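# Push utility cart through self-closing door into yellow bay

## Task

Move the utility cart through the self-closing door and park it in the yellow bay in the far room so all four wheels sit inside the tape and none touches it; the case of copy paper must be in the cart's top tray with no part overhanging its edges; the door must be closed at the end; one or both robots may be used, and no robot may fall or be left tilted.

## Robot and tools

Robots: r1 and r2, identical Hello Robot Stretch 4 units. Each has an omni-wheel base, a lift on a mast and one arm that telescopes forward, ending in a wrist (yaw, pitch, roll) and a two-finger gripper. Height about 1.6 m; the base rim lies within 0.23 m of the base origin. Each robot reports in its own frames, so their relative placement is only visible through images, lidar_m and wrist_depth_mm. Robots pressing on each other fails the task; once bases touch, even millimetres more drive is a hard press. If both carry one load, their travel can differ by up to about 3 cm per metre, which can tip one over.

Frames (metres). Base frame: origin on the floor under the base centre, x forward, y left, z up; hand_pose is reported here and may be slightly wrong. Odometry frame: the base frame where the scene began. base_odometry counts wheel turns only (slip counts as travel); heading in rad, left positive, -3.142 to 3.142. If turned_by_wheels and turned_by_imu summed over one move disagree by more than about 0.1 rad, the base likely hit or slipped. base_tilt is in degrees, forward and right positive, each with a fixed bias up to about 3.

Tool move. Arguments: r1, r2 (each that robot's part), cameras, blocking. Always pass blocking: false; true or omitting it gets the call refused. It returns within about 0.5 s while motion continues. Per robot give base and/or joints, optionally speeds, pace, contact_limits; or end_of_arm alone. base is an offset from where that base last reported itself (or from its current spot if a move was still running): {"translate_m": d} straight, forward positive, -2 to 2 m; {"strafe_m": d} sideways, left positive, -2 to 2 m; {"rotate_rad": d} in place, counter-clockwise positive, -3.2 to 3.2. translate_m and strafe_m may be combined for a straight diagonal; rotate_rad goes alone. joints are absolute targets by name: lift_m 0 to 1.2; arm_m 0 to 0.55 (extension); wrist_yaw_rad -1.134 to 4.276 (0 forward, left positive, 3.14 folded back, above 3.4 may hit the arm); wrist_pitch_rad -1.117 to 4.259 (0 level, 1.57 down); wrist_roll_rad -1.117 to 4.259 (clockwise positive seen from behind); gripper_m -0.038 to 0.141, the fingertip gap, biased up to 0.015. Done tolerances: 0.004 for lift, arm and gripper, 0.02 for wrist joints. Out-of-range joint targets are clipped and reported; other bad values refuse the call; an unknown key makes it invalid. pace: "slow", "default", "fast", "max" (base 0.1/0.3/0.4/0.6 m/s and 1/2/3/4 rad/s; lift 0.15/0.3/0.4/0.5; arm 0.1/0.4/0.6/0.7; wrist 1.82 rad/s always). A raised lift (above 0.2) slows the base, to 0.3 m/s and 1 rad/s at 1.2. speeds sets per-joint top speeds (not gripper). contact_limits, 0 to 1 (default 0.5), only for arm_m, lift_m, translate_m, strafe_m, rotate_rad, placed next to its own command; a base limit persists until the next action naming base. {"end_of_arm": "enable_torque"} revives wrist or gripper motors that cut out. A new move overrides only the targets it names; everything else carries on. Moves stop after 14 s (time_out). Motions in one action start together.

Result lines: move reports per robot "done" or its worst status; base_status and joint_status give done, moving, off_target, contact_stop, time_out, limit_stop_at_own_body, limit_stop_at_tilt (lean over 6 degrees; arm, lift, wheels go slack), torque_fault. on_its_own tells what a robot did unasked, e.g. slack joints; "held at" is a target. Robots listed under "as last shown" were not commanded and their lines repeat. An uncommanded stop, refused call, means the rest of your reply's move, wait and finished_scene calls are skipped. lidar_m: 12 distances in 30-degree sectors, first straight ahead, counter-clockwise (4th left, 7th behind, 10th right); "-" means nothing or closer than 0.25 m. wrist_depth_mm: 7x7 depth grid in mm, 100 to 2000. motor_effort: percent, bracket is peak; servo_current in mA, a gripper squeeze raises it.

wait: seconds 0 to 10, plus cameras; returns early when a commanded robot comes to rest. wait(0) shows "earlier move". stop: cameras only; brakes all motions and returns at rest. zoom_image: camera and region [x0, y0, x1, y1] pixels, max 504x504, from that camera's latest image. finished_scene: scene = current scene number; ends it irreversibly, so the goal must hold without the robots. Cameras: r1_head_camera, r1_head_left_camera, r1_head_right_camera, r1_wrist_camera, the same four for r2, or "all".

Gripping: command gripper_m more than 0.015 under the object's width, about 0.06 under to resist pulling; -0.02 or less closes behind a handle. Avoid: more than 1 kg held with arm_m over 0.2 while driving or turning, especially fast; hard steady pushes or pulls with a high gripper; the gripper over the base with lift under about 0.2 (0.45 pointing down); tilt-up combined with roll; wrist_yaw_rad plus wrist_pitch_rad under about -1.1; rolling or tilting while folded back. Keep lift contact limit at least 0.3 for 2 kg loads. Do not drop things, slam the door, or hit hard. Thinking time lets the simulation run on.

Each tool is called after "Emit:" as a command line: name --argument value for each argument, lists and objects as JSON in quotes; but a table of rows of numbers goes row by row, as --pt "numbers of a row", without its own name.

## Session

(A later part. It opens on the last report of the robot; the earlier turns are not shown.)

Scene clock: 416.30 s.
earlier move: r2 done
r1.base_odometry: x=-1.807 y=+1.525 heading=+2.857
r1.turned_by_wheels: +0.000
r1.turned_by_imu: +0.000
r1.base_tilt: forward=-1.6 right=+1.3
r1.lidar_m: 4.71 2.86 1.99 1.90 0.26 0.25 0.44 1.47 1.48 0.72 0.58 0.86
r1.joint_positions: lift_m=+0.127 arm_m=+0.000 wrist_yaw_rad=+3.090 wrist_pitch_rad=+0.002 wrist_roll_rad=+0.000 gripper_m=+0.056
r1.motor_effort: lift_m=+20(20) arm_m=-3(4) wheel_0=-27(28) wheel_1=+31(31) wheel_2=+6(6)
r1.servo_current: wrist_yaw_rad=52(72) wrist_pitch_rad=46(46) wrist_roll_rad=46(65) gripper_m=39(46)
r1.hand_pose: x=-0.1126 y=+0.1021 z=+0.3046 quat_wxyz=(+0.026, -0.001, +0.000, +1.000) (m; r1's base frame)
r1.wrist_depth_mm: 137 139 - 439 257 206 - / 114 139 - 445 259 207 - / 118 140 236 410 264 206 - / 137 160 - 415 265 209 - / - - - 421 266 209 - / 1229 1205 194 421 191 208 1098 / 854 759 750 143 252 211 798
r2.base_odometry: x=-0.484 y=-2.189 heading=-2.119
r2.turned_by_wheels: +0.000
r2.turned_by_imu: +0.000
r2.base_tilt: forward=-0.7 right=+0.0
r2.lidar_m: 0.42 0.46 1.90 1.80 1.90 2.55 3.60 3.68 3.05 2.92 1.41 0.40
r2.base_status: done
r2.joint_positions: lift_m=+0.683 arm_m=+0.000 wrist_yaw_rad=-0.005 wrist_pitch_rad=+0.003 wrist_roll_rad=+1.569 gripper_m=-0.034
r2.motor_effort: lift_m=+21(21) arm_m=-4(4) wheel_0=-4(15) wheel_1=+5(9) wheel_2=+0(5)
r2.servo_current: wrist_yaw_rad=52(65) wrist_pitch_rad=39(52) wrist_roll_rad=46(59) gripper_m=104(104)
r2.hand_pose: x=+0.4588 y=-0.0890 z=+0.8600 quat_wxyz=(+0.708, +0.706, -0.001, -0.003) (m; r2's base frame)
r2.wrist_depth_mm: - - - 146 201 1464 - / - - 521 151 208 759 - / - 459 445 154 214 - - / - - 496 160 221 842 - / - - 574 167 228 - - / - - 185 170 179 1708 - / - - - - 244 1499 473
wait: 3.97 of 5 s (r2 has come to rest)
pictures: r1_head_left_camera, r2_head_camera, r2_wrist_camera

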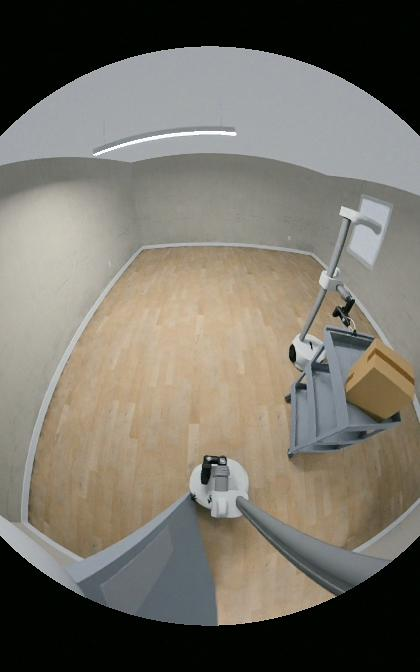

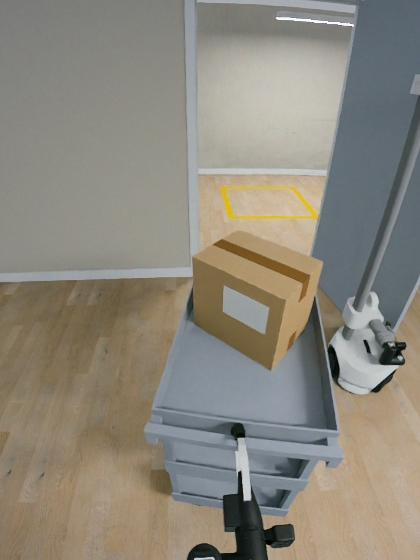

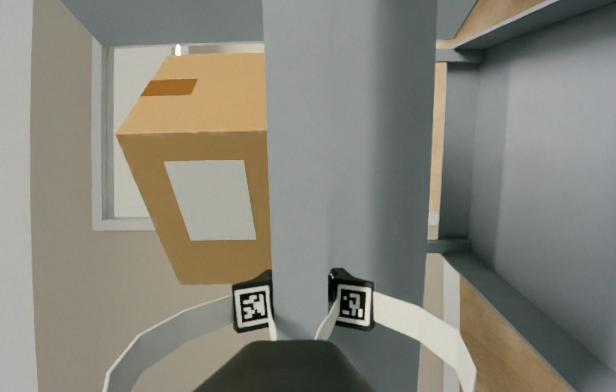

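Emit:
move --blocking false --r2 '{"base":{"rotate_rad":-0.16},"pace":"slow"}' --cameras '[]'

Emit:
wait --seconds 2 --cameras '[]'

Emit:
move --blocking false --r2 '{"base":{"strafe_m":0.05},"pace":"slow"}' --cameras '[]'

Emit:
wait --seconds 2 --cameras '[]'

Emit:
move --blocking false --r2 '{"base":{"translate_m":0.35},"pace":"slow"}' --cameras '[]'

Emit:
wait --seconds 5 --cameras '["r2_head_camera","r2_head_left_camera","r1_head_left_camera","r2_wrist_camera"]'

Scene clock: 431.43 s.
move: r2 moving
r1: as last shown
r1.lidar_m: 4.72 2.82 2.00 1.91 0.25 0.25 0.44 1.44 1.45 0.71 0.55 0.81
r1.motor_effort: lift_m=+20(20) arm_m=-3(4) wheel_0=-27(28) wheel_1=+30(31) wheel_2=+6(6)
r1.servo_current: wrist_yaw_rad=39(52) wrist_pitch_rad=39(46) wrist_roll_rad=39(52) gripper_m=39(46)
r1.wrist_depth_mm: 137 138 - 436 257 206 - / 114 139 - 442 260 206 - / 118 140 236 410 263 206 - / 137 160 - 413 266 208 - / - - - 418 267 209 - / 1229 1229 193 427 191 208 1078 / 854 759 759 143 254 210 798
r2.base_odometry: x=-0.484 y=-2.189 heading=-2.233
r2.turned_by_wheels: -0.115
r2.turned_by_imu: -0.111
r2.base_tilt: forward=-0.7 right=+0.1
r2.lidar_m: 0.39 0.42 2.00 1.81 1.87 2.33 3.56 3.59 3.18 2.92 2.99 0.42
r2.base_status: rotate_rad moving
r2.joint_positions: lift_m=+0.683 arm_m=+0.000 wrist_yaw_rad=+0.006 wrist_pitch_rad=+0.003 wrist_roll_rad=+1.569 gripper_m=-0.034
r2.measured_speeds: translate_m=-0.001 strafe_m=+0.001 rotate_rad=-0.321 lift_m=+0.000 arm_m=+0.000 wrist_yaw_rad=+0.000 wrist_pitch_rad=+0.000 wrist_roll_rad=+0.000
r2.motor_effort: lift_m=+21(21) arm_m=-3(4) wheel_0=+13(13) wheel_1=+4(9) wheel_2=+10(13)
r2.servo_current: wrist_yaw_rad=59(59) wrist_pitch_rad=46(46) wrist_roll_rad=46(59) gripper_m=98(98)
r2.hand_pose: x=+0.4598 y=-0.0857 z=+0.8600 quat_wxyz=(+0.708, +0.706, +0.003, +0.001) (m; r2's base frame)
r2.wrist_depth_mm: - - - 160 217 1576 1160 / - - - 162 220 759 - / - - 480 165 224 - - / - - 477 168 227 - - / - - 539 170 230 - - / - - 186 171 178 - - / - - - - 236 530 500
pictures: none

Scene clock: 432.00 s.
earlier move: r2 done
r1.base_odometry: x=-1.807 y=+1.525 heading=+2.857
r1.turned_by_wheels: +0.000
r1.turned_by_imu: +0.000
r1.base_tilt: forward=-1.6 right=+1.3
r1.lidar_m: 4.71 2.85 2.01 1.89 0.25 0.25 0.45 1.44 1.46 0.71 0.55 0.79
r1.joint_positions: lift_m=+0.127 arm_m=+0.000 wrist_yaw_rad=+3.090 wrist_pitch_rad=+0.002 wrist_roll_rad=+0.000 gripper_m=+0.056
r1.motor_effort: lift_m=+20(20) arm_m=-4(4) wheel_0=-27(28) wheel_1=+31(31) wheel_2=+6(6)
r1.servo_current: wrist_yaw_rad=46(59) wrist_pitch_rad=39(52) wrist_roll_rad=46(59) gripper_m=46(46)
r1.hand_pose: x=-0.1126 y=+0.1021 z=+0.3046 quat_wxyz=(+0.026, -0.001, +0.000, +1.000) (m; r1's base frame)
r1.wrist_depth_mm: 137 139 - 439 257 206 - / 114 139 - 442 260 206 - / 118 140 236 410 263 206 - / 137 160 - 415 266 209 - / - - - 418 266 209 - / 1229 1205 195 424 191 207 1098 / 878 759 741 143 254 210 798
r2.base_odometry: x=-0.484 y=-2.189 heading=-2.277
r2.turned_by_wheels: -0.044
r2.turned_by_imu: -0.043
r2.base_tilt: forward=-0.7 right=+0.0
r2.lidar_m: 0.40 0.41 2.03 1.84 1.83 2.23 3.53 3.54 3.24 2.93 2.94 0.43
r2.base_status: done
r2.joint_positions: lift_m=+0.683 arm_m=+0.000 wrist_yaw_rad=+0.004 wrist_pitch_rad=+0.003 wrist_roll_rad=+1.569 gripper_m=-0.034
r2.motor_effort: lift_m=+21(21) arm_m=-4(4) wheel_0=+7(13) wheel_1=+5(9) wheel_2=+6(13)
r2.servo_current: wrist_yaw_rad=39(59) wrist_pitch_rad=39(46) wrist_roll_rad=39(59) gripper_m=104(104)
r2.hand_pose: x=+0.4597 y=-0.0862 z=+0.8600 quat_wxyz=(+0.708, +0.706, +0.003, +0.000) (m; r2's base frame)
r2.wrist_depth_mm: - 1182 1118 173 234 1160 - / - - - 173 233 1576 - / - - 554 173 232 831 - / - 477 466 233 231 842 - / - - 508 172 231 - - / - - 186 172 179 - - / - - - - 232 1499 -
wait: 0.57 of 2 s (r2 has come to rest)
pictures: none

Scene clock: 432.50 s.
move: r2 moving
r1: as last shown
r1.lidar_m: 4.72 2.83 1.99 1.89 0.25 0.25 0.44 1.44 1.48 0.73 0.56 0.77
r1.motor_effort: lift_m=+20(20) arm_m=-4(4) wheel_0=-28(28) wheel_1=+31(31) wheel_2=+6(6)
r1.servo_current: wrist_yaw_rad=46(65) wrist_pitch_rad=46(46) wrist_roll_rad=59(59) gripper_m=46(46)
r1.wrist_depth_mm: 137 138 - 436 257 206 - / 114 139 - 442 260 207 - / 118 140 235 410 263 207 - / 137 160 - 410 265 209 - / - - - 421 266 209 - / 1205 1229 194 424 191 207 1078 / 866 750 759 143 254 210 788
r2.base_odometry: x=-0.473 y=-2.198 heading=-2.277
r2.turned_by_wheels: +0.000
r2.turned_by_imu: +0.000
r2.base_tilt: forward=-0.7 right=+0.0
r2.lidar_m: 0.38 0.41 1.99 1.80 1.82 2.24 3.53 3.55 3.25 2.93 2.99 0.44
r2.base_status: strafe_m moving
r2.joint_positions: lift_m=+0.683 arm_m=+0.000 wrist_yaw_rad=+0.002 wrist_pitch_rad=+0.003 wrist_roll_rad=+1.569 gripper_m=-0.034
r2.measured_speeds: translate_m=+0.000 strafe_m=+0.056 rotate_rad=+0.002 lift_m=+0.000 arm_m=+0.000 wrist_yaw_rad=-0.025 wrist_pitch_rad=+0.000 wrist_roll_rad=+0.000
r2.motor_effort: lift_m=+21(21) arm_m=-4(4) wheel_0=-8(12) wheel_1=+9(9) wheel_2=-2(5)
r2.servo_current: wrist_yaw_rad=39(52) wrist_pitch_rad=39(46) wrist_roll_rad=39(59) gripper_m=98(104)
r2.hand_pose: x=+0.4595 y=-0.0869 z=+0.8600 quat_wxyz=(+0.708, +0.706, +0.002, +0.000) (m; r2's base frame)
r2.wrist_depth_mm: - 1160 1182 175 235 1160 - / - - - 174 236 1576 - / - - 569 174 233 831 - / - - 469 233 233 842 - / - - 504 173 233 - - / - - 185 172 177 - - / - - - - 232 1499 -
pictures: none

Scene clock: 433.60 s.
earlier move: r2 done
r1.base_odometry: x=-1.807 y=+1.525 heading=+2.857
r1.turned_by_wheels: +0.000
r1.turned_by_imu: +0.000
r1.base_tilt: forward=-1.6 right=+1.3
r1.lidar_m: 4.71 2.83 2.01 1.89 0.25 0.25 0.44 1.42 1.49 0.73 0.57 0.84
r1.joint_positions: lift_m=+0.127 arm_m=+0.000 wrist_yaw_rad=+3.090 wrist_pitch_rad=+0.002 wrist_roll_rad=+0.000 gripper_m=+0.056
r1.motor_effort: lift_m=+20(20) arm_m=-4(4) wheel_0=-28(28) wheel_1=+31(31) wheel_2=+6(6)
r1.servo_current: wrist_yaw_rad=46(65) wrist_pitch_rad=46(46) wrist_roll_rad=52(65) gripper_m=39(46)
r1.hand_pose: x=-0.1126 y=+0.1021 z=+0.3046 quat_wxyz=(+0.026, -0.001, +0.000, +1.000) (m; r1's base frame)
r1.wrist_depth_mm: 137 138 - 439 259 207 - / 114 139 - 445 263 207 - / 118 140 236 413 264 207 - / 137 160 - 415 266 208 - / - - - 415 267 210 - / 1205 1229 194 427 191 208 1078 / 866 768 759 143 255 210 798
r2.base_odometry: x=-0.446 y=-2.221 heading=-2.277
r2.turned_by_wheels: +0.000
r2.turned_by_imu: +0.000
r2.base_tilt: forward=-0.7 right=+0.1
r2.lidar_m: 0.40 0.42 1.98 1.77 1.79 2.18 3.56 3.56 3.31 2.98 2.99 0.44
r2.base_status: done
r2.joint_positions: lift_m=+0.683 arm_m=+0.000 wrist_yaw_rad=-0.004 wrist_pitch_rad=+0.003 wrist_roll_rad=+1.569 gripper_m=-0.034
r2.motor_effort: lift_m=+21(21) arm_m=-4(4) wheel_0=-5(12) wheel_1=+4(9) wheel_2=+0(5)
r2.servo_current: wrist_yaw_rad=52(65) wrist_pitch_rad=39(46) wrist_roll_rad=46(59) gripper_m=91(104)
r2.hand_pose: x=+0.4589 y=-0.0886 z=+0.8600 quat_wxyz=(+0.708, +0.706, +0.000, -0.003) (m; r2's base frame)
r2.wrist_depth_mm: - 1205 1160 168 228 1205 - / - - - 169 229 1464 - / - - 517 170 229 831 - / - 488 469 229 230 - - / - - 517 171 231 - - / - - 185 172 177 - - / - - - - 233 1499 -
wait: 1.10 of 2 s (r2 has come to rest)
pictures: none

Scene clock: 434.10 s.
move: r2 moving
r1: as last shown
r1.lidar_m: 4.72 2.82 1.98 1.88 0.25 0.25 0.44 1.43 1.45 0.70 0.56 0.83
r1.motor_effort: lift_m=+20(20) arm_m=-4(4) wheel_0=-27(28) wheel_1=+31(31) wheel_2=+6(6)
r1.servo_current: wrist_yaw_rad=72(72) wrist_pitch_rad=46(46) wrist_roll_rad=46(59) gripper_m=46(46)
r1.wrist_depth_mm: 137 138 - 436 258 206 - / 114 139 - 439 259 206 - / 118 140 235 410 263 207 - / 137 160 - 415 265 210 - / - - - 418 266 209 - / 1205 1205 193 424 191 207 1098 / 866 759 759 143 254 210 809
r2.base_odometry: x=-0.454 y=-2.230 heading=-2.277
r2.turned_by_wheels: +0.000
r2.turned_by_imu: +0.000
r2.base_tilt: forward=-0.7 right=+0.1
r2.lidar_m: 0.38 0.41 1.94 1.76 1.79 2.19 3.56 3.59 3.32 2.96 3.02 0.43
r2.base_status: translate_m moving
r2.joint_positions: lift_m=+0.683 arm_m=+0.000 wrist_yaw_rad=-0.004 wrist_pitch_rad=+0.003 wrist_roll_rad=+1.569 gripper_m=-0.034
r2.measured_speeds: translate_m=+0.048 strafe_m=+0.000 rotate_rad=-0.002 lift_m=+0.000 arm_m=+0.000 wrist_yaw_rad=+0.000 wrist_pitch_rad=+0.000 wrist_roll_rad=+0.000
r2.motor_effort: lift_m=+21(21) arm_m=-4(4) wheel_0=+8(9) wheel_1=+7(8) wheel_2=-12(12)
r2.servo_current: wrist_yaw_rad=65(65) wrist_pitch_rad=46(52) wrist_roll_rad=46(59) gripper_m=91(104)
r2.hand_pose: x=+0.4589 y=-0.0886 z=+0.8600 quat_wxyz=(+0.708, +0.706, +0.000, -0.003) (m; r2's base frame)
r2.wrist_depth_mm: - 1138 1160 169 229 1366 - / - - - 170 229 798 - / - - 525 170 230 831 - / - 488 469 232 231 - - / - - 517 172 232 - - / - 1921 185 172 178 - - / - - - - 232 1499 -
pictures: none

Scene clock: 438.40 s.
earlier move: r2 done
r1.base_odometry: x=-1.807 y=+1.525 heading=+2.857
r1.turned_by_wheels: +0.000
r1.turned_by_imu: +0.000
r1.base_tilt: forward=-1.6 right=+1.3
r1.lidar_m: 4.71 2.80 2.00 1.90 0.25 0.25 0.44 1.44 0.63 0.55 0.59 1.11
r1.joint_positions: lift_m=+0.127 arm_m=+0.000 wrist_yaw_rad=+3.090 wrist_pitch_rad=+0.002 wrist_roll_rad=+0.000 gripper_m=+0.056
r1.motor_effort: lift_m=+20(20) arm_m=-4(4) wheel_0=-27(28) wheel_1=+31(31) wheel_2=+6(6)
r1.servo_current: wrist_yaw_rad=59(72) wrist_pitch_rad=39(52) wrist_roll_rad=39(65) gripper_m=39(52)
r1.hand_pose: x=-0.1126 y=+0.1021 z=+0.3046 quat_wxyz=(+0.026, -0.001, +0.000, +1.000) (m; r1's base frame)
r1.wrist_depth_mm: 137 139 - 436 258 207 - / 114 139 - 439 260 206 - / 118 140 236 410 263 206 - / 137 160 - 415 265 210 - / - - - 421 266 209 - / 1229 1205 194 424 191 208 1078 / 866 759 750 142 253 211 798
r2.base_odometry: x=-0.673 y=-2.487 heading=-2.277
r2.turned_by_wheels: +0.001
r2.turned_by_imu: +0.002
r2.base_tilt: forward=-0.7 right=+0.1
r2.lidar_m: 0.37 0.42 2.01 1.82 1.85 2.28 3.89 3.91 3.24 2.91 1.15 0.45
r2.base_status: done
r2.joint_positions: lift_m=+0.683 arm_m=+0.000 wrist_yaw_rad=+0.001 wrist_pitch_rad=+0.003 wrist_roll_rad=+1.569 gripper_m=-0.034
r2.motor_effort: lift_m=+21(21) arm_m=-3(4) wheel_0=+8(13) wheel_1=+6(9) wheel_2=-5(15)
r2.servo_current: wrist_yaw_rad=46(65) wrist_pitch_rad=39(52) wrist_roll_rad=46(65) gripper_m=91(104)
r2.hand_pose: x=+0.4594 y=-0.0872 z=+0.8600 quat_wxyz=(+0.708, +0.706, +0.001, -0.001) (m; r2's base frame)
r2.wrist_depth_mm: - - - 186 249 1499 1182 / - - - 183 245 1661 530 / - - - 180 241 778 - / 1708 - 469 178 237 842 - / 1708 - 492 175 233 - - / - 525 186 172 179 - - / - - - - 226 - -
wait: 4.30 of 5 s (r2 has come to rest)
pictures: r1_head_left_camera, r2_head_camera, r2_head_left_camera, r2_wrist_camera

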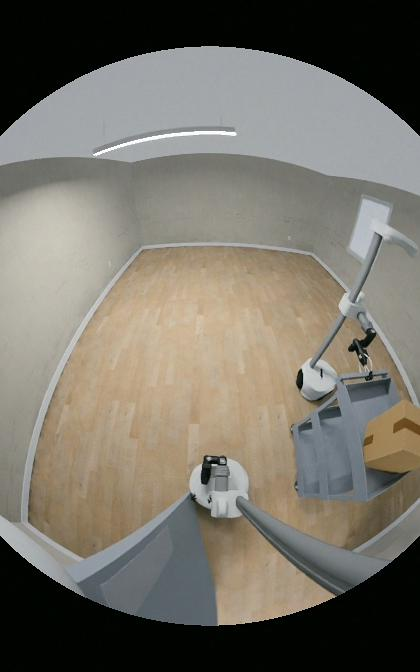

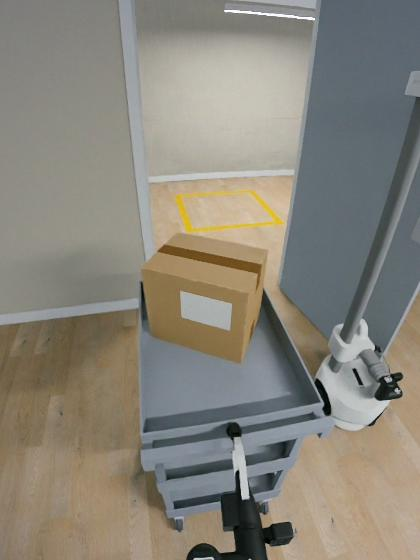

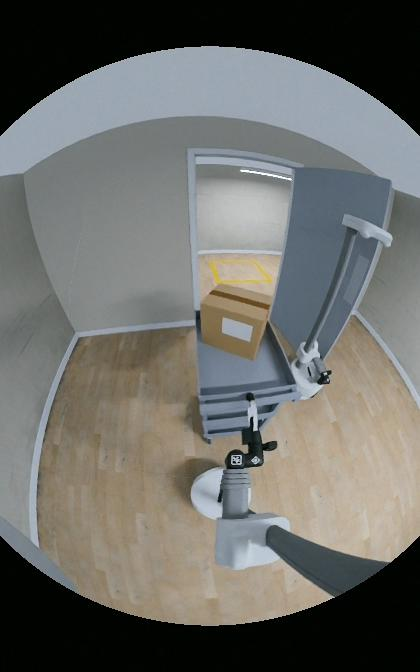

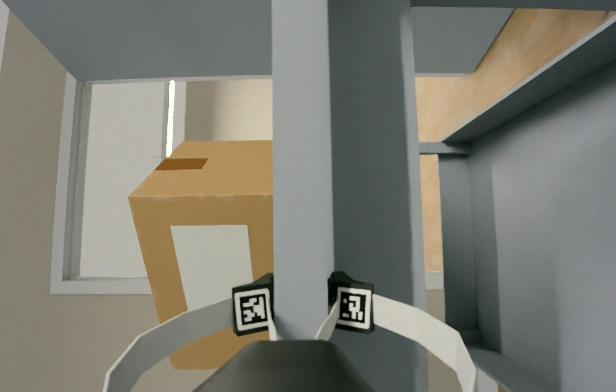

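Emit:
move --blocking false --r2 '{"base":{"strafe_m":0.28},"pace":"slow"}' --cameras '[]'

Emit:
wait --seconds 4 --cameras '[]'

Emit:
move --blocking false --r2 '{"base":{"rotate_rad":-0.15},"pace":"slow"}' --cameras '[]'

Emit:
wait --seconds 3 --cameras '["r2_head_camera","r1_head_left_camera","r1_head_right_camera","r2_wrist_camera"]'

Scene clock: 450.07 s.
move: r2 moving
r1: as last shown
r1.lidar_m: 4.73 2.79 2.03 1.89 0.25 0.25 0.45 1.42 0.59 0.54 0.61 1.13
r1.servo_current: wrist_yaw_rad=46(65) wrist_pitch_rad=39(46) wrist_roll_rad=46(59) gripper_m=39(46)
r1.wrist_depth_mm: 137 138 - 436 257 206 - / 114 139 - 442 260 206 - / 118 140 235 413 264 207 - / 137 161 - 410 266 208 - / - - - 421 265 209 - / 1229 1205 194 424 191 208 1118 / 866 768 768 142 254 210 788
r2.base_odometry: x=-0.662 y=-2.496 heading=-2.277
r2.turned_by_wheels: +0.000
r2.turned_by_imu: +0.000
r2.base_tilt: forward=-0.6 right=+0.1
r2.lidar_m: 0.36 0.39 2.02 1.81 1.84 2.22 3.85 3.91 3.27 2.91 1.11 0.44
r2.base_status: strafe_m moving
r2.joint_positions: lift_m=+0.683 arm_m=+0.000 wrist_yaw_rad=+0.000 wrist_pitch_rad=+0.003 wrist_roll_rad=+1.569 gripper_m=-0.034
r2.measured_speeds: translate_m=-0.001 strafe_m=+0.055 rotate_rad=+0.004 lift_m=+0.000 arm_m=+0.000 wrist_yaw_rad=-0.016 wrist_pitch_rad=+0.000 wrist_roll_rad=+0.000
r2.motor_effort: lift_m=+21(21) arm_m=-4(4) wheel_0=-11(11) wheel_1=+7(9) wheel_2=+0(4)
r2.servo_current: wrist_yaw_rad=46(59) wrist_pitch_rad=46(46) wrist_roll_rad=46(59) gripper_m=98(98)
r2.hand_pose: x=+0.4593 y=-0.0874 z=+0.8600 quat_wxyz=(+0.708, +0.706, +0.001, -0.001) (m; r2's base frame)
r2.wrist_depth_mm: - - - 188 251 - 1160 / - - - 185 247 1756 530 / - - - 182 243 820 - / 1808 - 469 179 238 842 - / 1708 - 492 176 235 - - / - 517 184 172 179 - - / - - - - 228 - -
pictures: none

Scene clock: 453.50 s.
earlier move: r2 done
r1.base_odometry: x=-1.807 y=+1.525 heading=+2.857
r1.turned_by_wheels: +0.000
r1.turned_by_imu: +0.000
r1.base_tilt: forward=-1.6 right=+1.3
r1.lidar_m: 4.71 2.81 1.98 1.89 0.25 0.25 0.45 1.42 1.47 0.59 0.76 3.84
r1.joint_positions: lift_m=+0.127 arm_m=+0.000 wrist_yaw_rad=+3.090 wrist_pitch_rad=+0.002 wrist_roll_rad=+0.000 gripper_m=+0.056
r1.motor_effort: lift_m=+20(20) arm_m=-4(4) wheel_0=-28(28) wheel_1=+31(31) wheel_2=+6(6)
r1.servo_current: wrist_yaw_rad=39(72) wrist_pitch_rad=46(46) wrist_roll_rad=39(65) gripper_m=39(52)
r1.hand_pose: x=-0.1126 y=+0.1021 z=+0.3046 quat_wxyz=(+0.026, -0.001, +0.000, +1.000) (m; r1's base frame)
r1.wrist_depth_mm: 137 139 - 436 257 206 - / 114 140 - 442 260 207 - / 118 139 236 410 263 206 - / 137 160 - 413 266 209 - / - - - 415 265 210 - / 1229 1229 193 424 191 207 1098 / 866 759 759 143 254 209 798
r2.base_odometry: x=-0.460 y=-2.669 heading=-2.277
r2.turned_by_wheels: +0.000
r2.turned_by_imu: +0.000
r2.base_tilt: forward=-0.6 right=+0.1
r2.lidar_m: 0.41 1.90 1.70 1.54 1.57 1.92 3.81 3.97 3.53 3.19 1.27 0.40
r2.base_status: done
r2.joint_positions: lift_m=+0.683 arm_m=+0.000 wrist_yaw_rad=-0.003 wrist_pitch_rad=+0.003 wrist_roll_rad=+1.569 gripper_m=-0.034
r2.motor_effort: lift_m=+21(21) arm_m=-4(4) wheel_0=-6(13) wheel_1=+2(9) wheel_2=+0(4)
r2.servo_current: wrist_yaw_rad=46(59) wrist_pitch_rad=39(46) wrist_roll_rad=59(65) gripper_m=91(104)
r2.hand_pose: x=+0.4590 y=-0.0882 z=+0.8600 quat_wxyz=(+0.708, +0.706, +0.000, -0.002) (m; r2's base frame)
r2.wrist_depth_mm: - 530 521 135 189 - - / - 469 442 141 198 759 - / 1708 462 445 147 208 - - / 1708 - 525 154 219 - - / - - 603 164 227 - - / - - 181 170 179 1464 500 / - - - - - 121 1229
wait: 3.43 of 4 s (r2 has come to rest)
pictures: none

Scene clock: 454.00 s.
move: r2 moving
r1: as last shown
r1.lidar_m: 4.71 2.80 2.02 1.90 0.25 0.25 0.46 1.44 1.49 0.59 0.72 3.83
r1.motor_effort: lift_m=+20(20) arm_m=-4(4) wheel_0=-27(28) wheel_1=+31(31) wheel_2=+6(6)
r1.servo_current: wrist_yaw_rad=59(59) wrist_pitch_rad=46(46) wrist_roll_rad=52(59) gripper_m=39(46)
r1.wrist_depth_mm: 137 138 - 439 258 207 - / 114 139 - 445 262 206 - / 118 140 237 413 263 206 - / 137 160 - 413 267 209 - / - - - 421 265 209 - / 1229 1205 194 424 191 207 1098 / 866 768 759 143 253 211 798
r2.base_odometry: x=-0.460 y=-2.669 heading=-2.388
r2.turned_by_wheels: -0.111
r2.turned_by_imu: -0.108
r2.base_tilt: forward=-0.7 right=+0.0
r2.lidar_m: 0.39 0.45 1.84 1.55 1.55 1.83 3.13 3.91 3.74 3.21 1.32 0.41
r2.base_status: rotate_rad moving
r2.joint_positions: lift_m=+0.683 arm_m=+0.000 wrist_yaw_rad=+0.007 wrist_pitch_rad=+0.003 wrist_roll_rad=+1.569 gripper_m=-0.034
r2.measured_speeds: translate_m=+0.001 strafe_m=-0.002 rotate_rad=-0.296 lift_m=+0.000 arm_m=+0.000 wrist_yaw_rad=+0.000 wrist_pitch_rad=+0.000 wrist_roll_rad=+0.000
r2.motor_effort: lift_m=+21(21) arm_m=-4(4) wheel_0=+6(12) wheel_1=+4(9) wheel_2=+11(13)
r2.servo_current: wrist_yaw_rad=52(65) wrist_pitch_rad=33(46) wrist_roll_rad=39(59) gripper_m=98(98)
r2.hand_pose: x=+0.4599 y=-0.0854 z=+0.8600 quat_wxyz=(+0.708, +0.706, +0.004, +0.001) (m; r2's base frame)
r2.wrist_depth_mm: - - - 149 204 - - / - - 535 153 211 759 - / - 459 442 157 216 - - / 1708 - 496 161 223 - - / 1661 - 564 167 229 - - / - - 183 171 177 - - / - - - - 241 121 477
pictures: none

Scene clock: 454.67 s.
earlier move: r2 done
r1.base_odometry: x=-1.807 y=+1.525 heading=+2.857
r1.turned_by_wheels: +0.000
r1.turned_by_imu: +0.000
r1.base_tilt: forward=-1.6 right=+1.3
r1.lidar_m: 4.69 2.82 2.01 1.89 0.25 0.25 0.44 1.45 1.46 0.59 0.70 3.82
r1.joint_positions: lift_m=+0.127 arm_m=+0.000 wrist_yaw_rad=+3.090 wrist_pitch_rad=+0.002 wrist_roll_rad=+0.000 gripper_m=+0.056
r1.motor_effort: lift_m=+20(20) arm_m=-4(4) wheel_0=-27(28) wheel_1=+31(31) wheel_2=+6(6)
r1.servo_current: wrist_yaw_rad=26(72) wrist_pitch_rad=39(46) wrist_roll_rad=39(59) gripper_m=46(46)
r1.hand_pose: x=-0.1126 y=+0.1021 z=+0.3046 quat_wxyz=(+0.026, -0.001, +0.000, +1.000) (m; r1's base frame)
r1.wrist_depth_mm: 137 138 - 439 258 206 - / 114 139 - 442 258 207 - / 118 139 236 415 264 208 - / 137 160 - 413 266 209 - / - - - 418 266 210 - / 1205 1205 194 421 191 208 1098 / 866 759 768 143 253 210 809
r2.base_odometry: x=-0.460 y=-2.669 heading=-2.426
r2.turned_by_wheels: -0.038
r2.turned_by_imu: -0.037
r2.base_tilt: forward=-0.7 right=+0.0
r2.lidar_m: 0.40 0.43 1.90 1.57 1.55 1.78 2.91 3.93 3.82 3.22 1.37 0.42
r2.base_status: done
r2.joint_positions: lift_m=+0.683 arm_m=+0.000 wrist_yaw_rad=+0.002 wrist_pitch_rad=+0.003 wrist_roll_rad=+1.569 gripper_m=-0.034
r2.motor_effort: lift_m=+21(21) arm_m=-3(4) wheel_0=+4(12) wheel_1=+4(9) wheel_2=+5(13)
r2.servo_current: wrist_yaw_rad=52(65) wrist_pitch_rad=46(46) wrist_roll_rad=46(59) gripper_m=85(104)
r2.hand_pose: x=+0.4595 y=-0.0868 z=+0.8600 quat_wxyz=(+0.708, +0.706, +0.002, +0.000) (m; r2's base frame)
r2.wrist_depth_mm: - - - 160 219 1499 530 / 1921 - 597 163 221 - - / - 1863 473 165 224 - - / - - 477 167 227 - - / 1756 - 535 170 229 - - / - - 186 172 178 - - / - - - - 236 559 496
wait: 0.67 of 3 s (r2 has come to rest)
pictures: r1_head_left_camera, r1_head_right_camera, r2_head_camera, r2_wrist_camera

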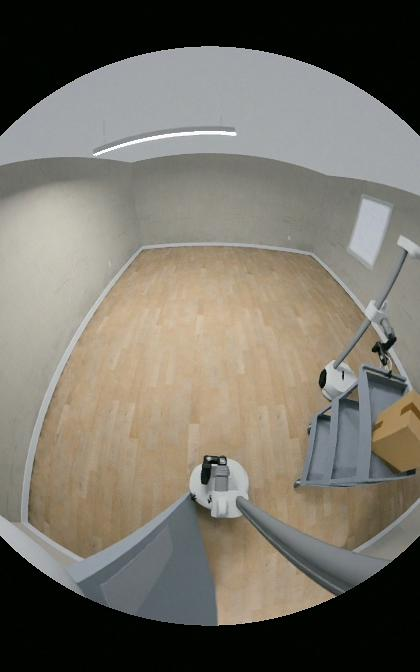

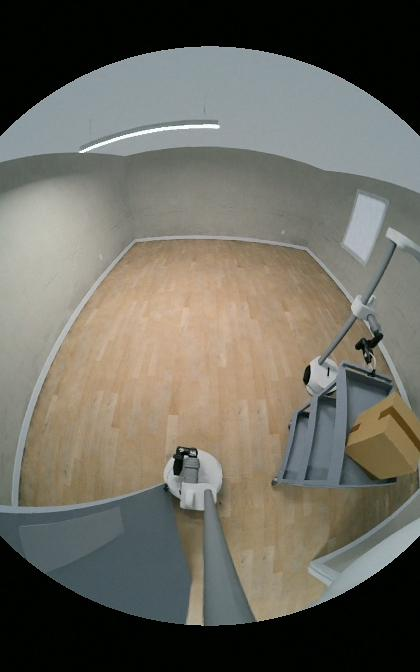

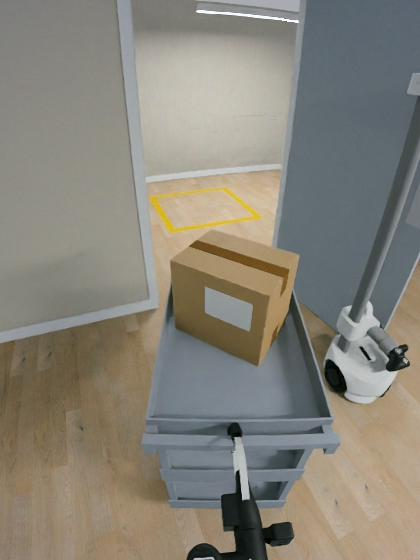

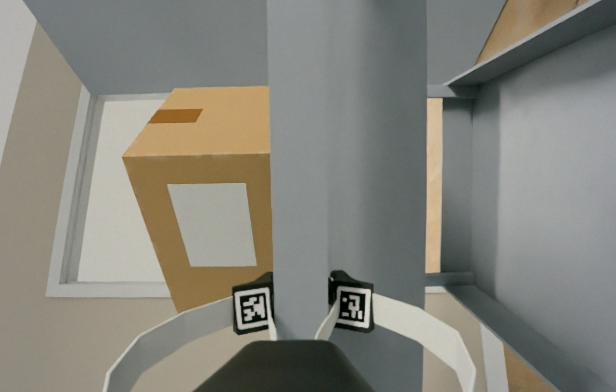

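Emit:
move --blocking false --r2 '{"base":{"translate_m":0.38},"pace":"slow"}' --cameras '[]'

Emit:
wait --seconds 5 --cameras '["r2_head_camera","r2_head_left_camera","r1_head_left_camera","r1_head_right_camera","r2_wrist_camera"]'

Scene clock: 461.83 s.
move: r2 moving
r1: as last shown
r1.lidar_m: 4.70 2.80 2.00 1.89 0.25 0.25 0.46 1.44 1.48 0.56 0.71 3.85
r1.servo_current: wrist_yaw_rad=46(65) wrist_pitch_rad=46(46) wrist_roll_rad=39(52) gripper_m=46(46)
r1.wrist_depth_mm: 137 139 - 439 258 207 - / 114 139 - 442 260 207 - / 118 140 236 413 263 206 - / 137 160 - 413 265 209 - / - - - 415 266 209 - / 1205 1229 193 424 191 208 1078 / 866 759 750 143 254 209 798
r2.base_odometry: x=-0.469 y=-2.677 heading=-2.426
r2.turned_by_wheels: +0.000
r2.turned_by_imu: +0.001
r2.base_tilt: forward=-0.7 right=+0.1
r2.lidar_m: 0.38 0.42 1.90 1.55 1.55 1.77 2.99 3.93 3.84 3.22 1.34 0.43
r2.base_status: translate_m moving
r2.joint_positions: lift_m=+0.683 arm_m=+0.000 wrist_yaw_rad=+0.001 wrist_pitch_rad=+0.003 wrist_roll_rad=+1.569 gripper_m=-0.034
r2.measured_speeds: translate_m=+0.050 strafe_m=-0.001 rotate_rad=+0.001 lift_m=+0.000 arm_m=+0.000 wrist_yaw_rad=-0.005 wrist_pitch_rad=+0.000 wrist_roll_rad=+0.000
r2.motor_effort: lift_m=+21(21) arm_m=-3(4) wheel_0=+8(10) wheel_1=+7(7) wheel_2=-12(12)
r2.servo_current: wrist_yaw_rad=52(59) wrist_pitch_rad=39(46) wrist_roll_rad=46(59) gripper_m=98(104)
r2.hand_pose: x=+0.4594 y=-0.0870 z=+0.8600 quat_wxyz=(+0.708, +0.706, +0.002, -0.001) (m; r2's base frame)
r2.wrist_depth_mm: - - - 163 221 1464 1160 / 1983 - 621 164 223 723 - / - 1921 480 167 225 - - / - - 473 227 228 - - / 1708 - 530 169 230 842 - / - - 185 171 177 - - / - - - - 235 535 496
pictures: none

Scene clock: 466.43 s.
earlier move: r2 done
r1.base_odometry: x=-1.807 y=+1.525 heading=+2.857
r1.turned_by_wheels: +0.000
r1.turned_by_imu: +0.000
r1.base_tilt: forward=-1.6 right=+1.3
r1.lidar_m: 4.70 2.82 2.00 1.90 0.25 0.25 0.47 1.44 0.68 0.66 0.96 3.84
r1.joint_positions: lift_m=+0.127 arm_m=+0.000 wrist_yaw_rad=+3.090 wrist_pitch_rad=+0.002 wrist_roll_rad=+0.000 gripper_m=+0.056
r1.motor_effort: lift_m=+20(20) arm_m=-4(4) wheel_0=-28(28) wheel_1=+31(31) wheel_2=+6(6)
r1.servo_current: wrist_yaw_rad=72(72) wrist_pitch_rad=46(52) wrist_roll_rad=39(65) gripper_m=33(52)
r1.hand_pose: x=-0.1126 y=+0.1021 z=+0.3046 quat_wxyz=(+0.026, -0.001, +0.000, +1.000) (m; r1's base frame)
r1.wrist_depth_mm: 137 139 - 433 257 207 - / 114 139 - 439 260 207 - / 118 140 236 410 263 206 - / 137 160 - 415 266 210 - / - - - 418 267 209 - / 1205 1229 194 424 191 208 1078 / 866 750 759 143 254 211 798
r2.base_odometry: x=-0.746 y=-2.918 heading=-2.425
r2.turned_by_wheels: +0.000
r2.turned_by_imu: +0.002
r2.base_tilt: forward=-0.7 right=+0.0
r2.lidar_m: 0.37 0.38 1.73 1.68 1.67 1.91 3.13 4.27 3.67 3.07 1.02 0.45
r2.base_status: done
r2.joint_positions: lift_m=+0.683 arm_m=+0.000 wrist_yaw_rad=+0.001 wrist_pitch_rad=+0.003 wrist_roll_rad=+1.569 gripper_m=-0.034
r2.motor_effort: lift_m=+21(21) arm_m=+4(4) wheel_0=+7(13) wheel_1=+6(9) wheel_2=-5(15)
r2.servo_current: wrist_yaw_rad=33(59) wrist_pitch_rad=46(52) wrist_roll_rad=52(59) gripper_m=98(104)
r2.hand_pose: x=+0.4594 y=-0.0871 z=+0.8600 quat_wxyz=(+0.708, +0.706, +0.001, -0.001) (m; r2's base frame)
r2.wrist_depth_mm: - - - 192 258 - 1160 / - - - 189 251 1661 530 / - - - 184 246 798 - / - - 480 180 240 854 - / - - 480 176 235 831 - / - - 186 171 178 - - / - - 549 - 224 - -
wait: 4.60 of 5 s (r2 has come to rest)
pictures: r1_head_left_camera, r1_head_right_camera, r2_head_camera, r2_head_left_camera, r2_wrist_camera

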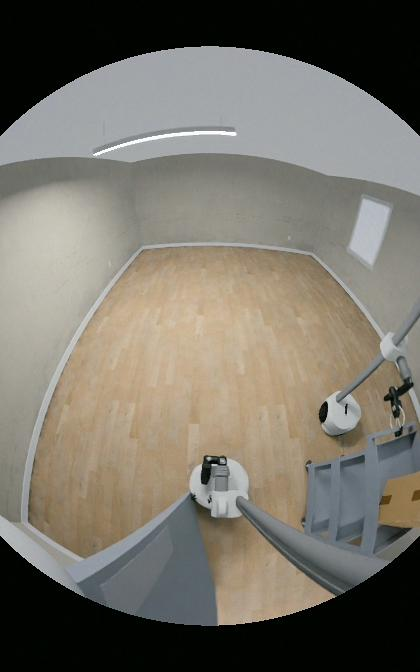

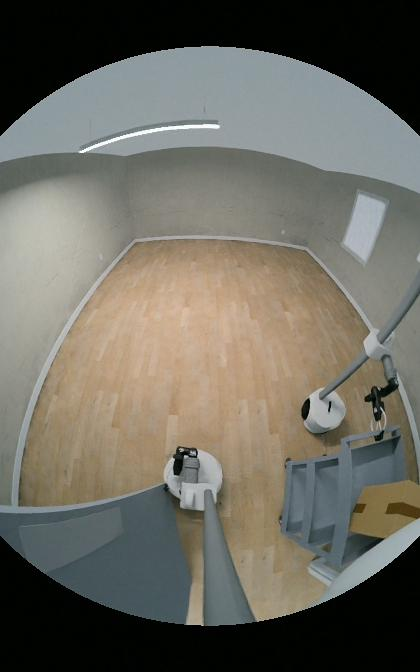

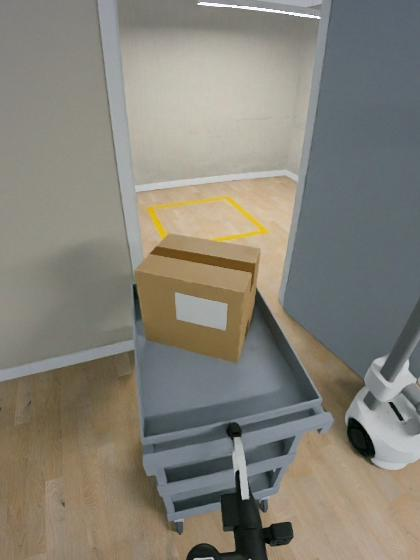

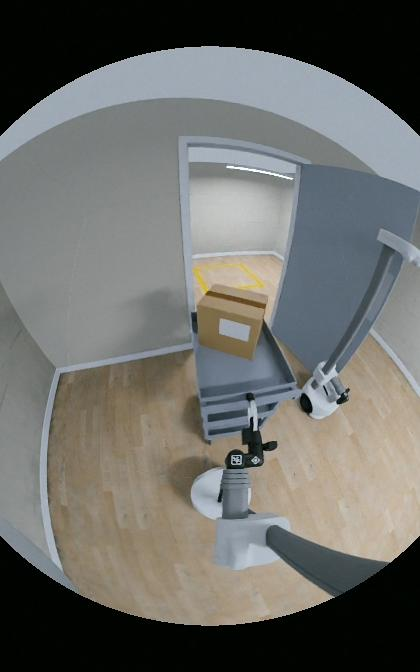

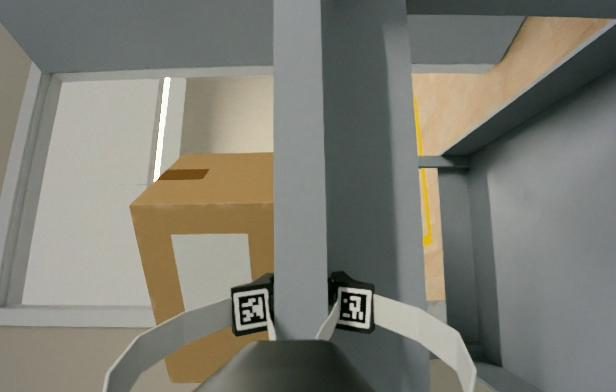

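Emit:
move --blocking false --r2 '{"base":{"translate_m":-0.25},"pace":"slow"}' --cameras '[]'

Emit:
wait --seconds 4 --cameras '["r2_head_camera"]'

Emit:
move --blocking false --r2 '{"base":{"strafe_m":0.25},"pace":"slow"}' --cameras '[]'

Emit:
wait --seconds 4 --cameras '["r2_head_camera","r2_head_left_camera","r1_head_left_camera","r1_head_right_camera"]'

Scene clock: 476.17 s.
move: r2 moving
r1: as last shown
r1.lidar_m: 4.72 2.81 1.99 1.91 0.25 0.25 0.42 1.43 0.69 0.65 0.97 3.83
r1.motor_effort: lift_m=+20(20) arm_m=-4(4) wheel_0=-28(28) wheel_1=+30(31) wheel_2=+6(6)
r1.servo_current: wrist_yaw_rad=39(59) wrist_pitch_rad=39(46) wrist_roll_rad=33(65) gripper_m=46(46)
r1.wrist_depth_mm: 137 138 - 439 256 206 - / 114 139 - 445 260 206 - / 118 140 236 413 264 206 - / 137 160 - 415 265 210 - / - - - 418 266 209 - / 1255 1205 193 421 191 206 1078 / 866 759 778 143 254 210 788
r2.base_odometry: x=-0.737 y=-2.910 heading=-2.425
r2.turned_by_wheels: +0.000
r2.turned_by_imu: +0.000
r2.base_tilt: forward=-0.7 right=+0.0
r2.lidar_m: 0.36 0.39 1.70 1.67 1.66 1.90 3.17 4.26 3.70 3.09 1.03 0.43
r2.base_status: translate_m moving
r2.joint_positions: lift_m=+0.683 arm_m=+0.000 wrist_yaw_rad=+0.002 wrist_pitch_rad=+0.003 wrist_roll_rad=+1.569 gripper_m=-0.034
r2.measured_speeds: translate_m=-0.048 strafe_m=+0.000 rotate_rad=+0.000 lift_m=+0.000 arm_m=+0.000 wrist_yaw_rad=+0.000 wrist_pitch_rad=+0.000 wrist_roll_rad=+0.000
r2.motor_effort: lift_m=+21(21) arm_m=+4(4) wheel_0=-4(8) wheel_1=-7(7) wheel_2=+12(13)
r2.servo_current: wrist_yaw_rad=46(52) wrist_pitch_rad=46(46) wrist_roll_rad=52(59) gripper_m=98(98)
r2.hand_pose: x=+0.4594 y=-0.0869 z=+0.8600 quat_wxyz=(+0.708, +0.706, +0.002, +0.000) (m; r2's base frame)
r2.wrist_depth_mm: - - - 193 256 - 1160 / 1661 - - 189 250 1661 521 / - - - 184 245 809 - / - - 477 180 240 842 - / - - 484 176 235 - - / - - 186 172 179 - - / - - 559 - 225 - -
pictures: none

Scene clock: 479.47 s.
earlier move: r2 done
r1.base_odometry: x=-1.807 y=+1.525 heading=+2.857
r1.turned_by_wheels: +0.000
r1.turned_by_imu: +0.000
r1.base_tilt: forward=-1.6 right=+1.3
r1.lidar_m: 4.72 2.83 2.01 1.89 0.25 0.25 0.44 1.43 0.61 0.63 0.73 3.87
r1.joint_positions: lift_m=+0.127 arm_m=+0.000 wrist_yaw_rad=+3.090 wrist_pitch_rad=+0.002 wrist_roll_rad=+0.000 gripper_m=+0.056
r1.motor_effort: lift_m=+20(20) arm_m=-4(4) wheel_0=-27(28) wheel_1=+31(31) wheel_2=+6(6)
r1.servo_current: wrist_yaw_rad=52(72) wrist_pitch_rad=46(52) wrist_roll_rad=59(72) gripper_m=46(52)
r1.hand_pose: x=-0.1126 y=+0.1021 z=+0.3046 quat_wxyz=(+0.026, -0.001, +0.000, +1.000) (m; r1's base frame)
r1.wrist_depth_mm: 137 138 - 436 256 206 - / 114 140 - 442 259 206 - / 118 139 236 415 263 206 - / 137 160 - 415 266 209 - / - - - 418 267 209 - / 1229 1229 194 427 191 207 1118 / 878 768 750 143 254 211 809
r2.base_odometry: x=-0.558 y=-2.754 heading=-2.426
r2.turned_by_wheels: +0.000
r2.turned_by_imu: +0.000
r2.base_tilt: forward=-0.7 right=+0.1
r2.lidar_m: 0.38 0.40 1.94 1.58 1.61 1.83 2.99 4.05 3.76 3.17 1.22 0.44
r2.base_status: done
r2.joint_positions: lift_m=+0.683 arm_m=+0.000 wrist_yaw_rad=+0.002 wrist_pitch_rad=+0.003 wrist_roll_rad=+1.569 gripper_m=-0.034
r2.motor_effort: lift_m=+21(21) arm_m=+4(4) wheel_0=-6(9) wheel_1=-6(8) wheel_2=+7(13)
r2.servo_current: wrist_yaw_rad=39(65) wrist_pitch_rad=46(52) wrist_roll_rad=52(59) gripper_m=98(104)
r2.hand_pose: x=+0.4594 y=-0.0869 z=+0.8600 quat_wxyz=(+0.708, +0.706, +0.002, +0.000) (m; r2's base frame)
r2.wrist_depth_mm: - - - 171 230 1499 1138 / - - - 172 231 768 - / 1756 - 535 171 231 831 - / 1708 484 462 231 231 - - / - - 517 172 232 - - / - - 185 171 177 - - / - - - - 231 - -
wait: 3.30 of 4 s (r2 has come to rest)
pictures: r2_head_camera

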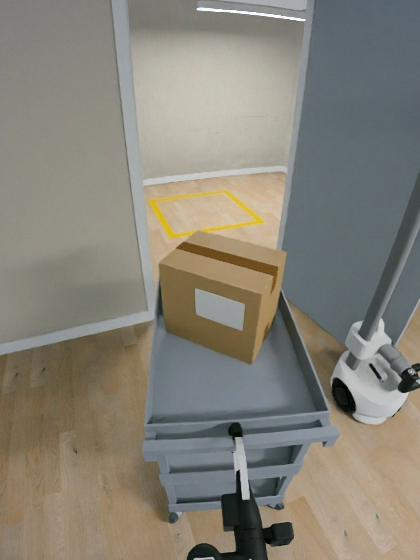

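Scene clock: 479.97 s.
move: r2 moving
r1: as last shown
r1.lidar_m: 4.70 2.84 2.00 1.87 0.25 0.25 0.46 1.41 0.61 0.60 0.74 3.83
r1.motor_effort: lift_m=+20(20) arm_m=-4(4) wheel_0=-28(28) wheel_1=+31(31) wheel_2=+6(6)
r1.servo_current: wrist_yaw_rad=46(59) wrist_pitch_rad=39(52) wrist_roll_rad=52(59) gripper_m=46(46)
r1.wrist_depth_mm: 137 139 - 442 256 206 - / 114 139 - 442 260 207 - / 118 139 236 410 264 207 - / 137 160 - 415 266 209 - / - - - 418 265 210 - / 1205 1205 194 424 191 207 1078 / 854 759 768 143 254 211 798
r2.base_odometry: x=-0.549 y=-2.765 heading=-2.426
r2.turned_by_wheels: +0.000
r2.turned_by_imu: +0.000
r2.base_tilt: forward=-0.7 right=+0.1
r2.lidar_m: 0.39 0.43 1.89 1.58 1.58 1.78 2.97 4.03 3.80 3.17 1.22 0.42
r2.base_status: strafe_m moving
r2.joint_positions: lift_m=+0.683 arm_m=+0.000 wrist_yaw_rad=-0.002 wrist_pitch_rad=+0.003 wrist_roll_rad=+1.569 gripper_m=-0.034
r2.measured_speeds: translate_m=+0.000 strafe_m=+0.056 rotate_rad=-0.002 lift_m=+0.000 arm_m=+0.000 wrist_yaw_rad=-0.025 wrist_pitch_rad=+0.000 wrist_roll_rad=+0.000
r2.motor_effort: lift_m=+21(21) arm_m=+4(4) wheel_0=-15(15) wheel_1=+7(7) wheel_2=+0(6)
r2.servo_current: wrist_yaw_rad=46(59) wrist_pitch_rad=39(46) wrist_roll_rad=46(52) gripper_m=91(98)
r2.hand_pose: x=+0.4591 y=-0.0880 z=+0.8600 quat_wxyz=(+0.708, +0.706, +0.000, -0.002) (m; r2's base frame)
r2.wrist_depth_mm: - - - 173 234 1464 1229 / - - - 174 234 741 - / - - 544 172 232 842 - / 1708 480 469 231 232 831 - / - - 508 172 233 - - / 1537 - 185 172 178 - - / - - - - 231 - -
pictures: none

Scene clock: 483.10 s.
earlier move: r2 done
r1.base_odometry: x=-1.807 y=+1.525 heading=+2.857
r1.turned_by_wheels: +0.000
r1.turned_by_imu: +0.000
r1.base_tilt: forward=-1.6 right=+1.3
r1.lidar_m: 4.71 2.80 2.01 1.89 0.25 0.25 0.46 1.44 0.86 0.67 0.94 3.87
r1.joint_positions: lift_m=+0.127 arm_m=+0.000 wrist_yaw_rad=+3.090 wrist_pitch_rad=+0.002 wrist_roll_rad=+0.000 gripper_m=+0.056
r1.motor_effort: lift_m=+20(20) arm_m=-4(4) wheel_0=-27(28) wheel_1=+30(31) wheel_2=+6(6)
r1.servo_current: wrist_yaw_rad=46(78) wrist_pitch_rad=39(52) wrist_roll_rad=46(65) gripper_m=46(52)
r1.hand_pose: x=-0.1126 y=+0.1021 z=+0.3046 quat_wxyz=(+0.026, -0.001, +0.000, +1.000) (m; r1's base frame)
r1.wrist_depth_mm: 137 139 - 436 258 206 - / 114 139 - 445 260 207 - / 118 140 236 413 265 206 - / 137 160 - 415 264 210 - / - - - 418 265 209 - / 1205 1229 194 427 191 208 1098 / 854 768 750 143 253 211 798
r2.base_odometry: x=-0.394 y=-2.943 heading=-2.426
r2.turned_by_wheels: +0.000
r2.turned_by_imu: +0.000
r2.base_tilt: forward=-0.7 right=+0.1
r2.lidar_m: 0.43 1.68 1.65 1.35 1.36 1.55 2.54 4.12 4.06 3.38 1.36 0.40
r2.base_status: done
r2.joint_positions: lift_m=+0.683 arm_m=+0.000 wrist_yaw_rad=-0.003 wrist_pitch_rad=+0.003 wrist_roll_rad=+1.569 gripper_m=-0.034
r2.motor_effort: lift_m=+21(21) arm_m=+4(4) wheel_0=-4(18) wheel_1=+4(10) wheel_2=+0(6)
r2.servo_current: wrist_yaw_rad=39(59) wrist_pitch_rad=46(52) wrist_roll_rad=39(59) gripper_m=91(104)
r2.hand_pose: x=+0.4590 y=-0.0883 z=+0.8600 quat_wxyz=(+0.708, +0.706, +0.000, -0.002) (m; r2's base frame)
r2.wrist_depth_mm: - 477 492 - 182 - - / 1808 430 418 132 192 - - / 1708 484 459 141 204 - - / 1708 - 544 151 214 - - / 1537 - 640 158 225 - - / - - 182 168 178 1430 500 / - - - - - 122 1182
wait: 3.13 of 4 s (r2 has come to rest)
pictures: r1_head_left_camera, r1_head_right_camera, r2_head_camera, r2_head_left_camera

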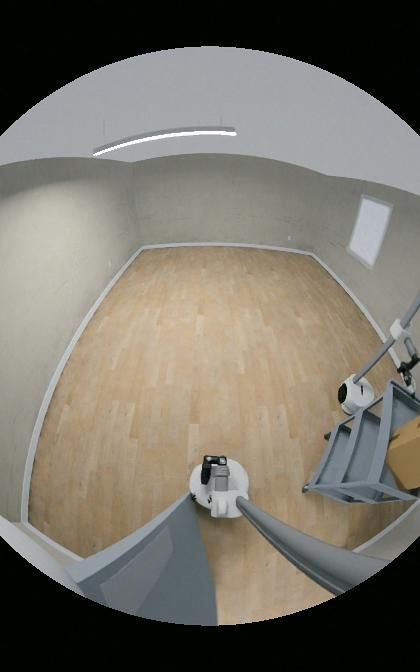

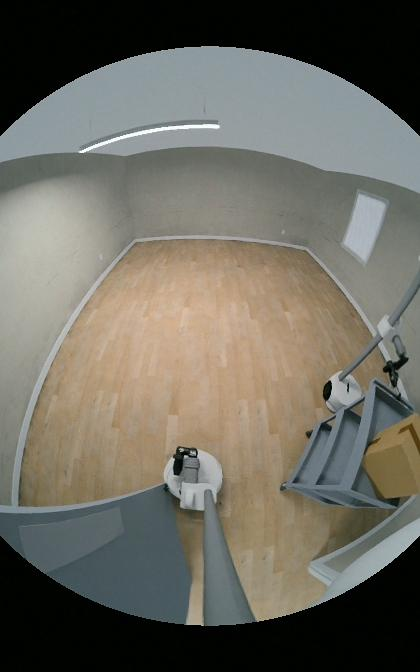

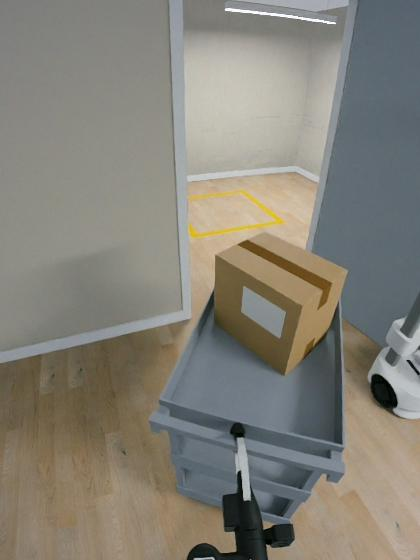

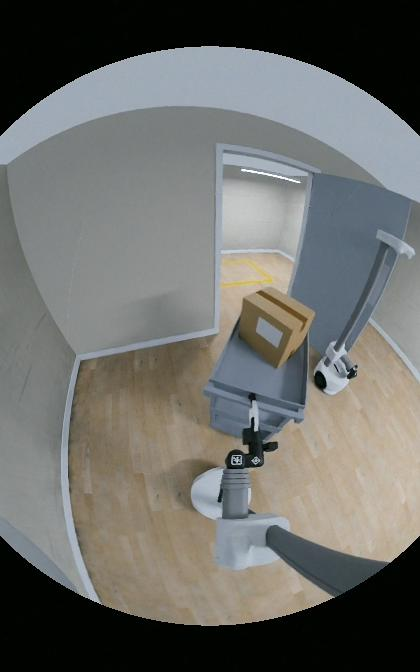

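Emit:
move --blocking false --r2 '{"base":{"translate_m":0.36,"strafe_m":-0.09},"pace":"slow"}' --cameras '[]'

Emit:
wait --seconds 5 --cameras '["r2_head_camera","r1_head_left_camera","r1_head_right_camera"]'

Scene clock: 489.73 s.
move: r2 moving
r1: as last shown
r1.lidar_m: 4.70 2.85 2.00 1.90 0.25 0.25 0.43 1.42 0.80 0.67 0.94 3.84
r1.motor_effort: lift_m=+20(20) arm_m=-4(4) wheel_0=-27(28) wheel_1=+31(31) wheel_2=+6(6)
r1.servo_current: wrist_yaw_rad=46(59) wrist_pitch_rad=39(46) wrist_roll_rad=39(59) gripper_m=39(46)
r1.wrist_depth_mm: 136 138 - 439 258 206 - / 114 139 - 445 260 206 - / 118 140 236 407 264 206 - / 137 161 - 413 266 208 - / - - - 418 267 209 - / 1205 1229 193 424 190 208 1118 / 854 768 759 143 254 210 798
r2.base_odometry: x=-0.405 y=-2.948 heading=-2.425
r2.turned_by_wheels: +0.000
r2.turned_by_imu: +0.001
r2.base_tilt: forward=-0.7 right=+0.1
r2.lidar_m: 0.41 1.67 1.63 1.35 1.37 1.56 2.55 4.13 4.06 3.40 1.37 0.39
r2.base_status: translate_m moving; strafe_m moving
r2.joint_positions: lift_m=+0.683 arm_m=+0.000 wrist_yaw_rad=-0.003 wrist_pitch_rad=+0.003 wrist_roll_rad=+1.569 gripper_m=-0.034
r2.measured_speeds: translate_m=+0.050 strafe_m=-0.012 rotate_rad=+0.001 lift_m=+0.000 arm_m=+0.000 wrist_yaw_rad=+0.000 wrist_pitch_rad=+0.000 wrist_roll_rad=+0.000
r2.motor_effort: lift_m=+21(21) arm_m=+4(4) wheel_0=+13(13) wheel_1=+6(8) wheel_2=-12(13)
r2.servo_current: wrist_yaw_rad=46(52) wrist_pitch_rad=46(46) wrist_roll_rad=52(52) gripper_m=98(104)
r2.hand_pose: x=+0.4590 y=-0.0883 z=+0.8600 quat_wxyz=(+0.708, +0.706, +0.000, -0.002) (m; r2's base frame)
r2.wrist_depth_mm: - 477 496 - 181 - - / 1708 433 413 131 191 - - / 1756 484 452 141 203 - - / - - 549 150 214 - - / 1499 - 634 156 224 - - / - - 182 167 176 1366 500 / - - - - - 122 1205
pictures: none

Scene clock: 494.20 s.
earlier move: r2 done
r1.base_odometry: x=-1.807 y=+1.525 heading=+2.857
r1.turned_by_wheels: +0.000
r1.turned_by_imu: +0.000
r1.base_tilt: forward=-1.6 right=+1.3
r1.lidar_m: 4.72 2.79 1.99 1.90 0.25 0.25 0.42 1.42 0.72 0.74 1.10 3.86
r1.joint_positions: lift_m=+0.127 arm_m=+0.000 wrist_yaw_rad=+3.090 wrist_pitch_rad=+0.002 wrist_roll_rad=+0.000 gripper_m=+0.056
r1.motor_effort: lift_m=+20(20) arm_m=-4(4) wheel_0=-27(28) wheel_1=+31(31) wheel_2=+6(6)
r1.servo_current: wrist_yaw_rad=52(72) wrist_pitch_rad=39(52) wrist_roll_rad=33(65) gripper_m=39(46)
r1.hand_pose: x=-0.1126 y=+0.1021 z=+0.3046 quat_wxyz=(+0.026, -0.001, +0.000, +1.000) (m; r1's base frame)
r1.wrist_depth_mm: 137 139 - 436 257 208 - / 114 139 - 442 260 206 - / 118 140 237 413 264 206 - / 137 160 - 415 265 210 - / - - - 418 266 209 - / 1205 1229 193 424 191 207 1078 / 866 759 759 143 255 211 798
r2.base_odometry: x=-0.724 y=-3.111 heading=-2.425
r2.turned_by_wheels: +0.000
r2.turned_by_imu: +0.003
r2.base_tilt: forward=-0.6 right=+0.0
r2.lidar_m: 0.39 0.47 1.56 1.54 1.55 1.75 2.94 4.44 3.80 3.22 1.10 0.42
r2.base_status: done
r2.joint_positions: lift_m=+0.683 arm_m=+0.000 wrist_yaw_rad=+0.002 wrist_pitch_rad=+0.003 wrist_roll_rad=+1.569 gripper_m=-0.034
r2.motor_effort: lift_m=+21(21) arm_m=+3(4) wheel_0=+7(15) wheel_1=+5(8) wheel_2=-5(14)
r2.servo_current: wrist_yaw_rad=52(59) wrist_pitch_rad=39(52) wrist_roll_rad=46(59) gripper_m=104(104)
r2.hand_pose: x=+0.4595 y=-0.0868 z=+0.8600 quat_wxyz=(+0.708, +0.706, +0.002, +0.000) (m; r2's base frame)
r2.wrist_depth_mm: - - 1537 144 200 - - / - - 504 149 206 778 - / - 449 436 153 212 - - / - - 496 158 220 - - / - - 580 166 227 - - / - - 182 169 178 - - / - - - - 243 - 488
wait: 4.47 of 5 s (r2 has come to rest)
pictures: r1_head_left_camera, r1_head_right_camera, r2_head_camera

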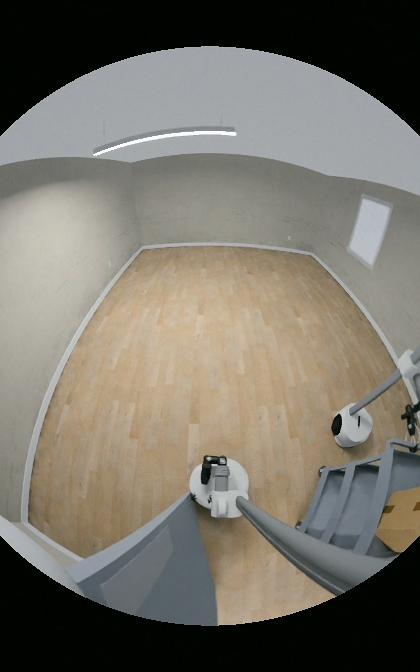

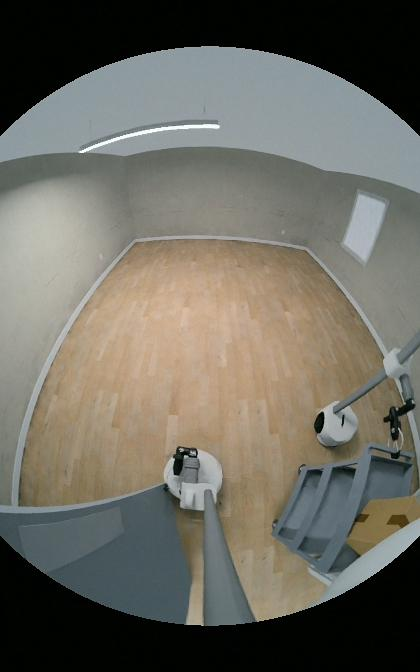

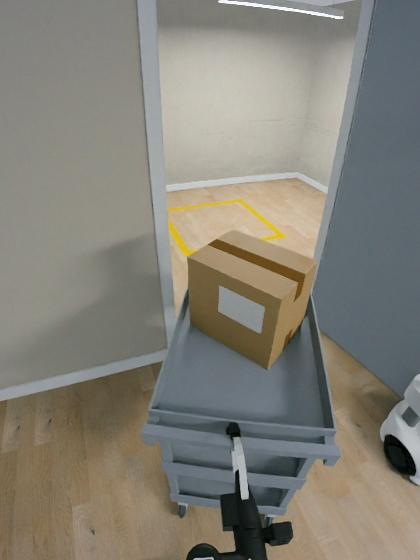

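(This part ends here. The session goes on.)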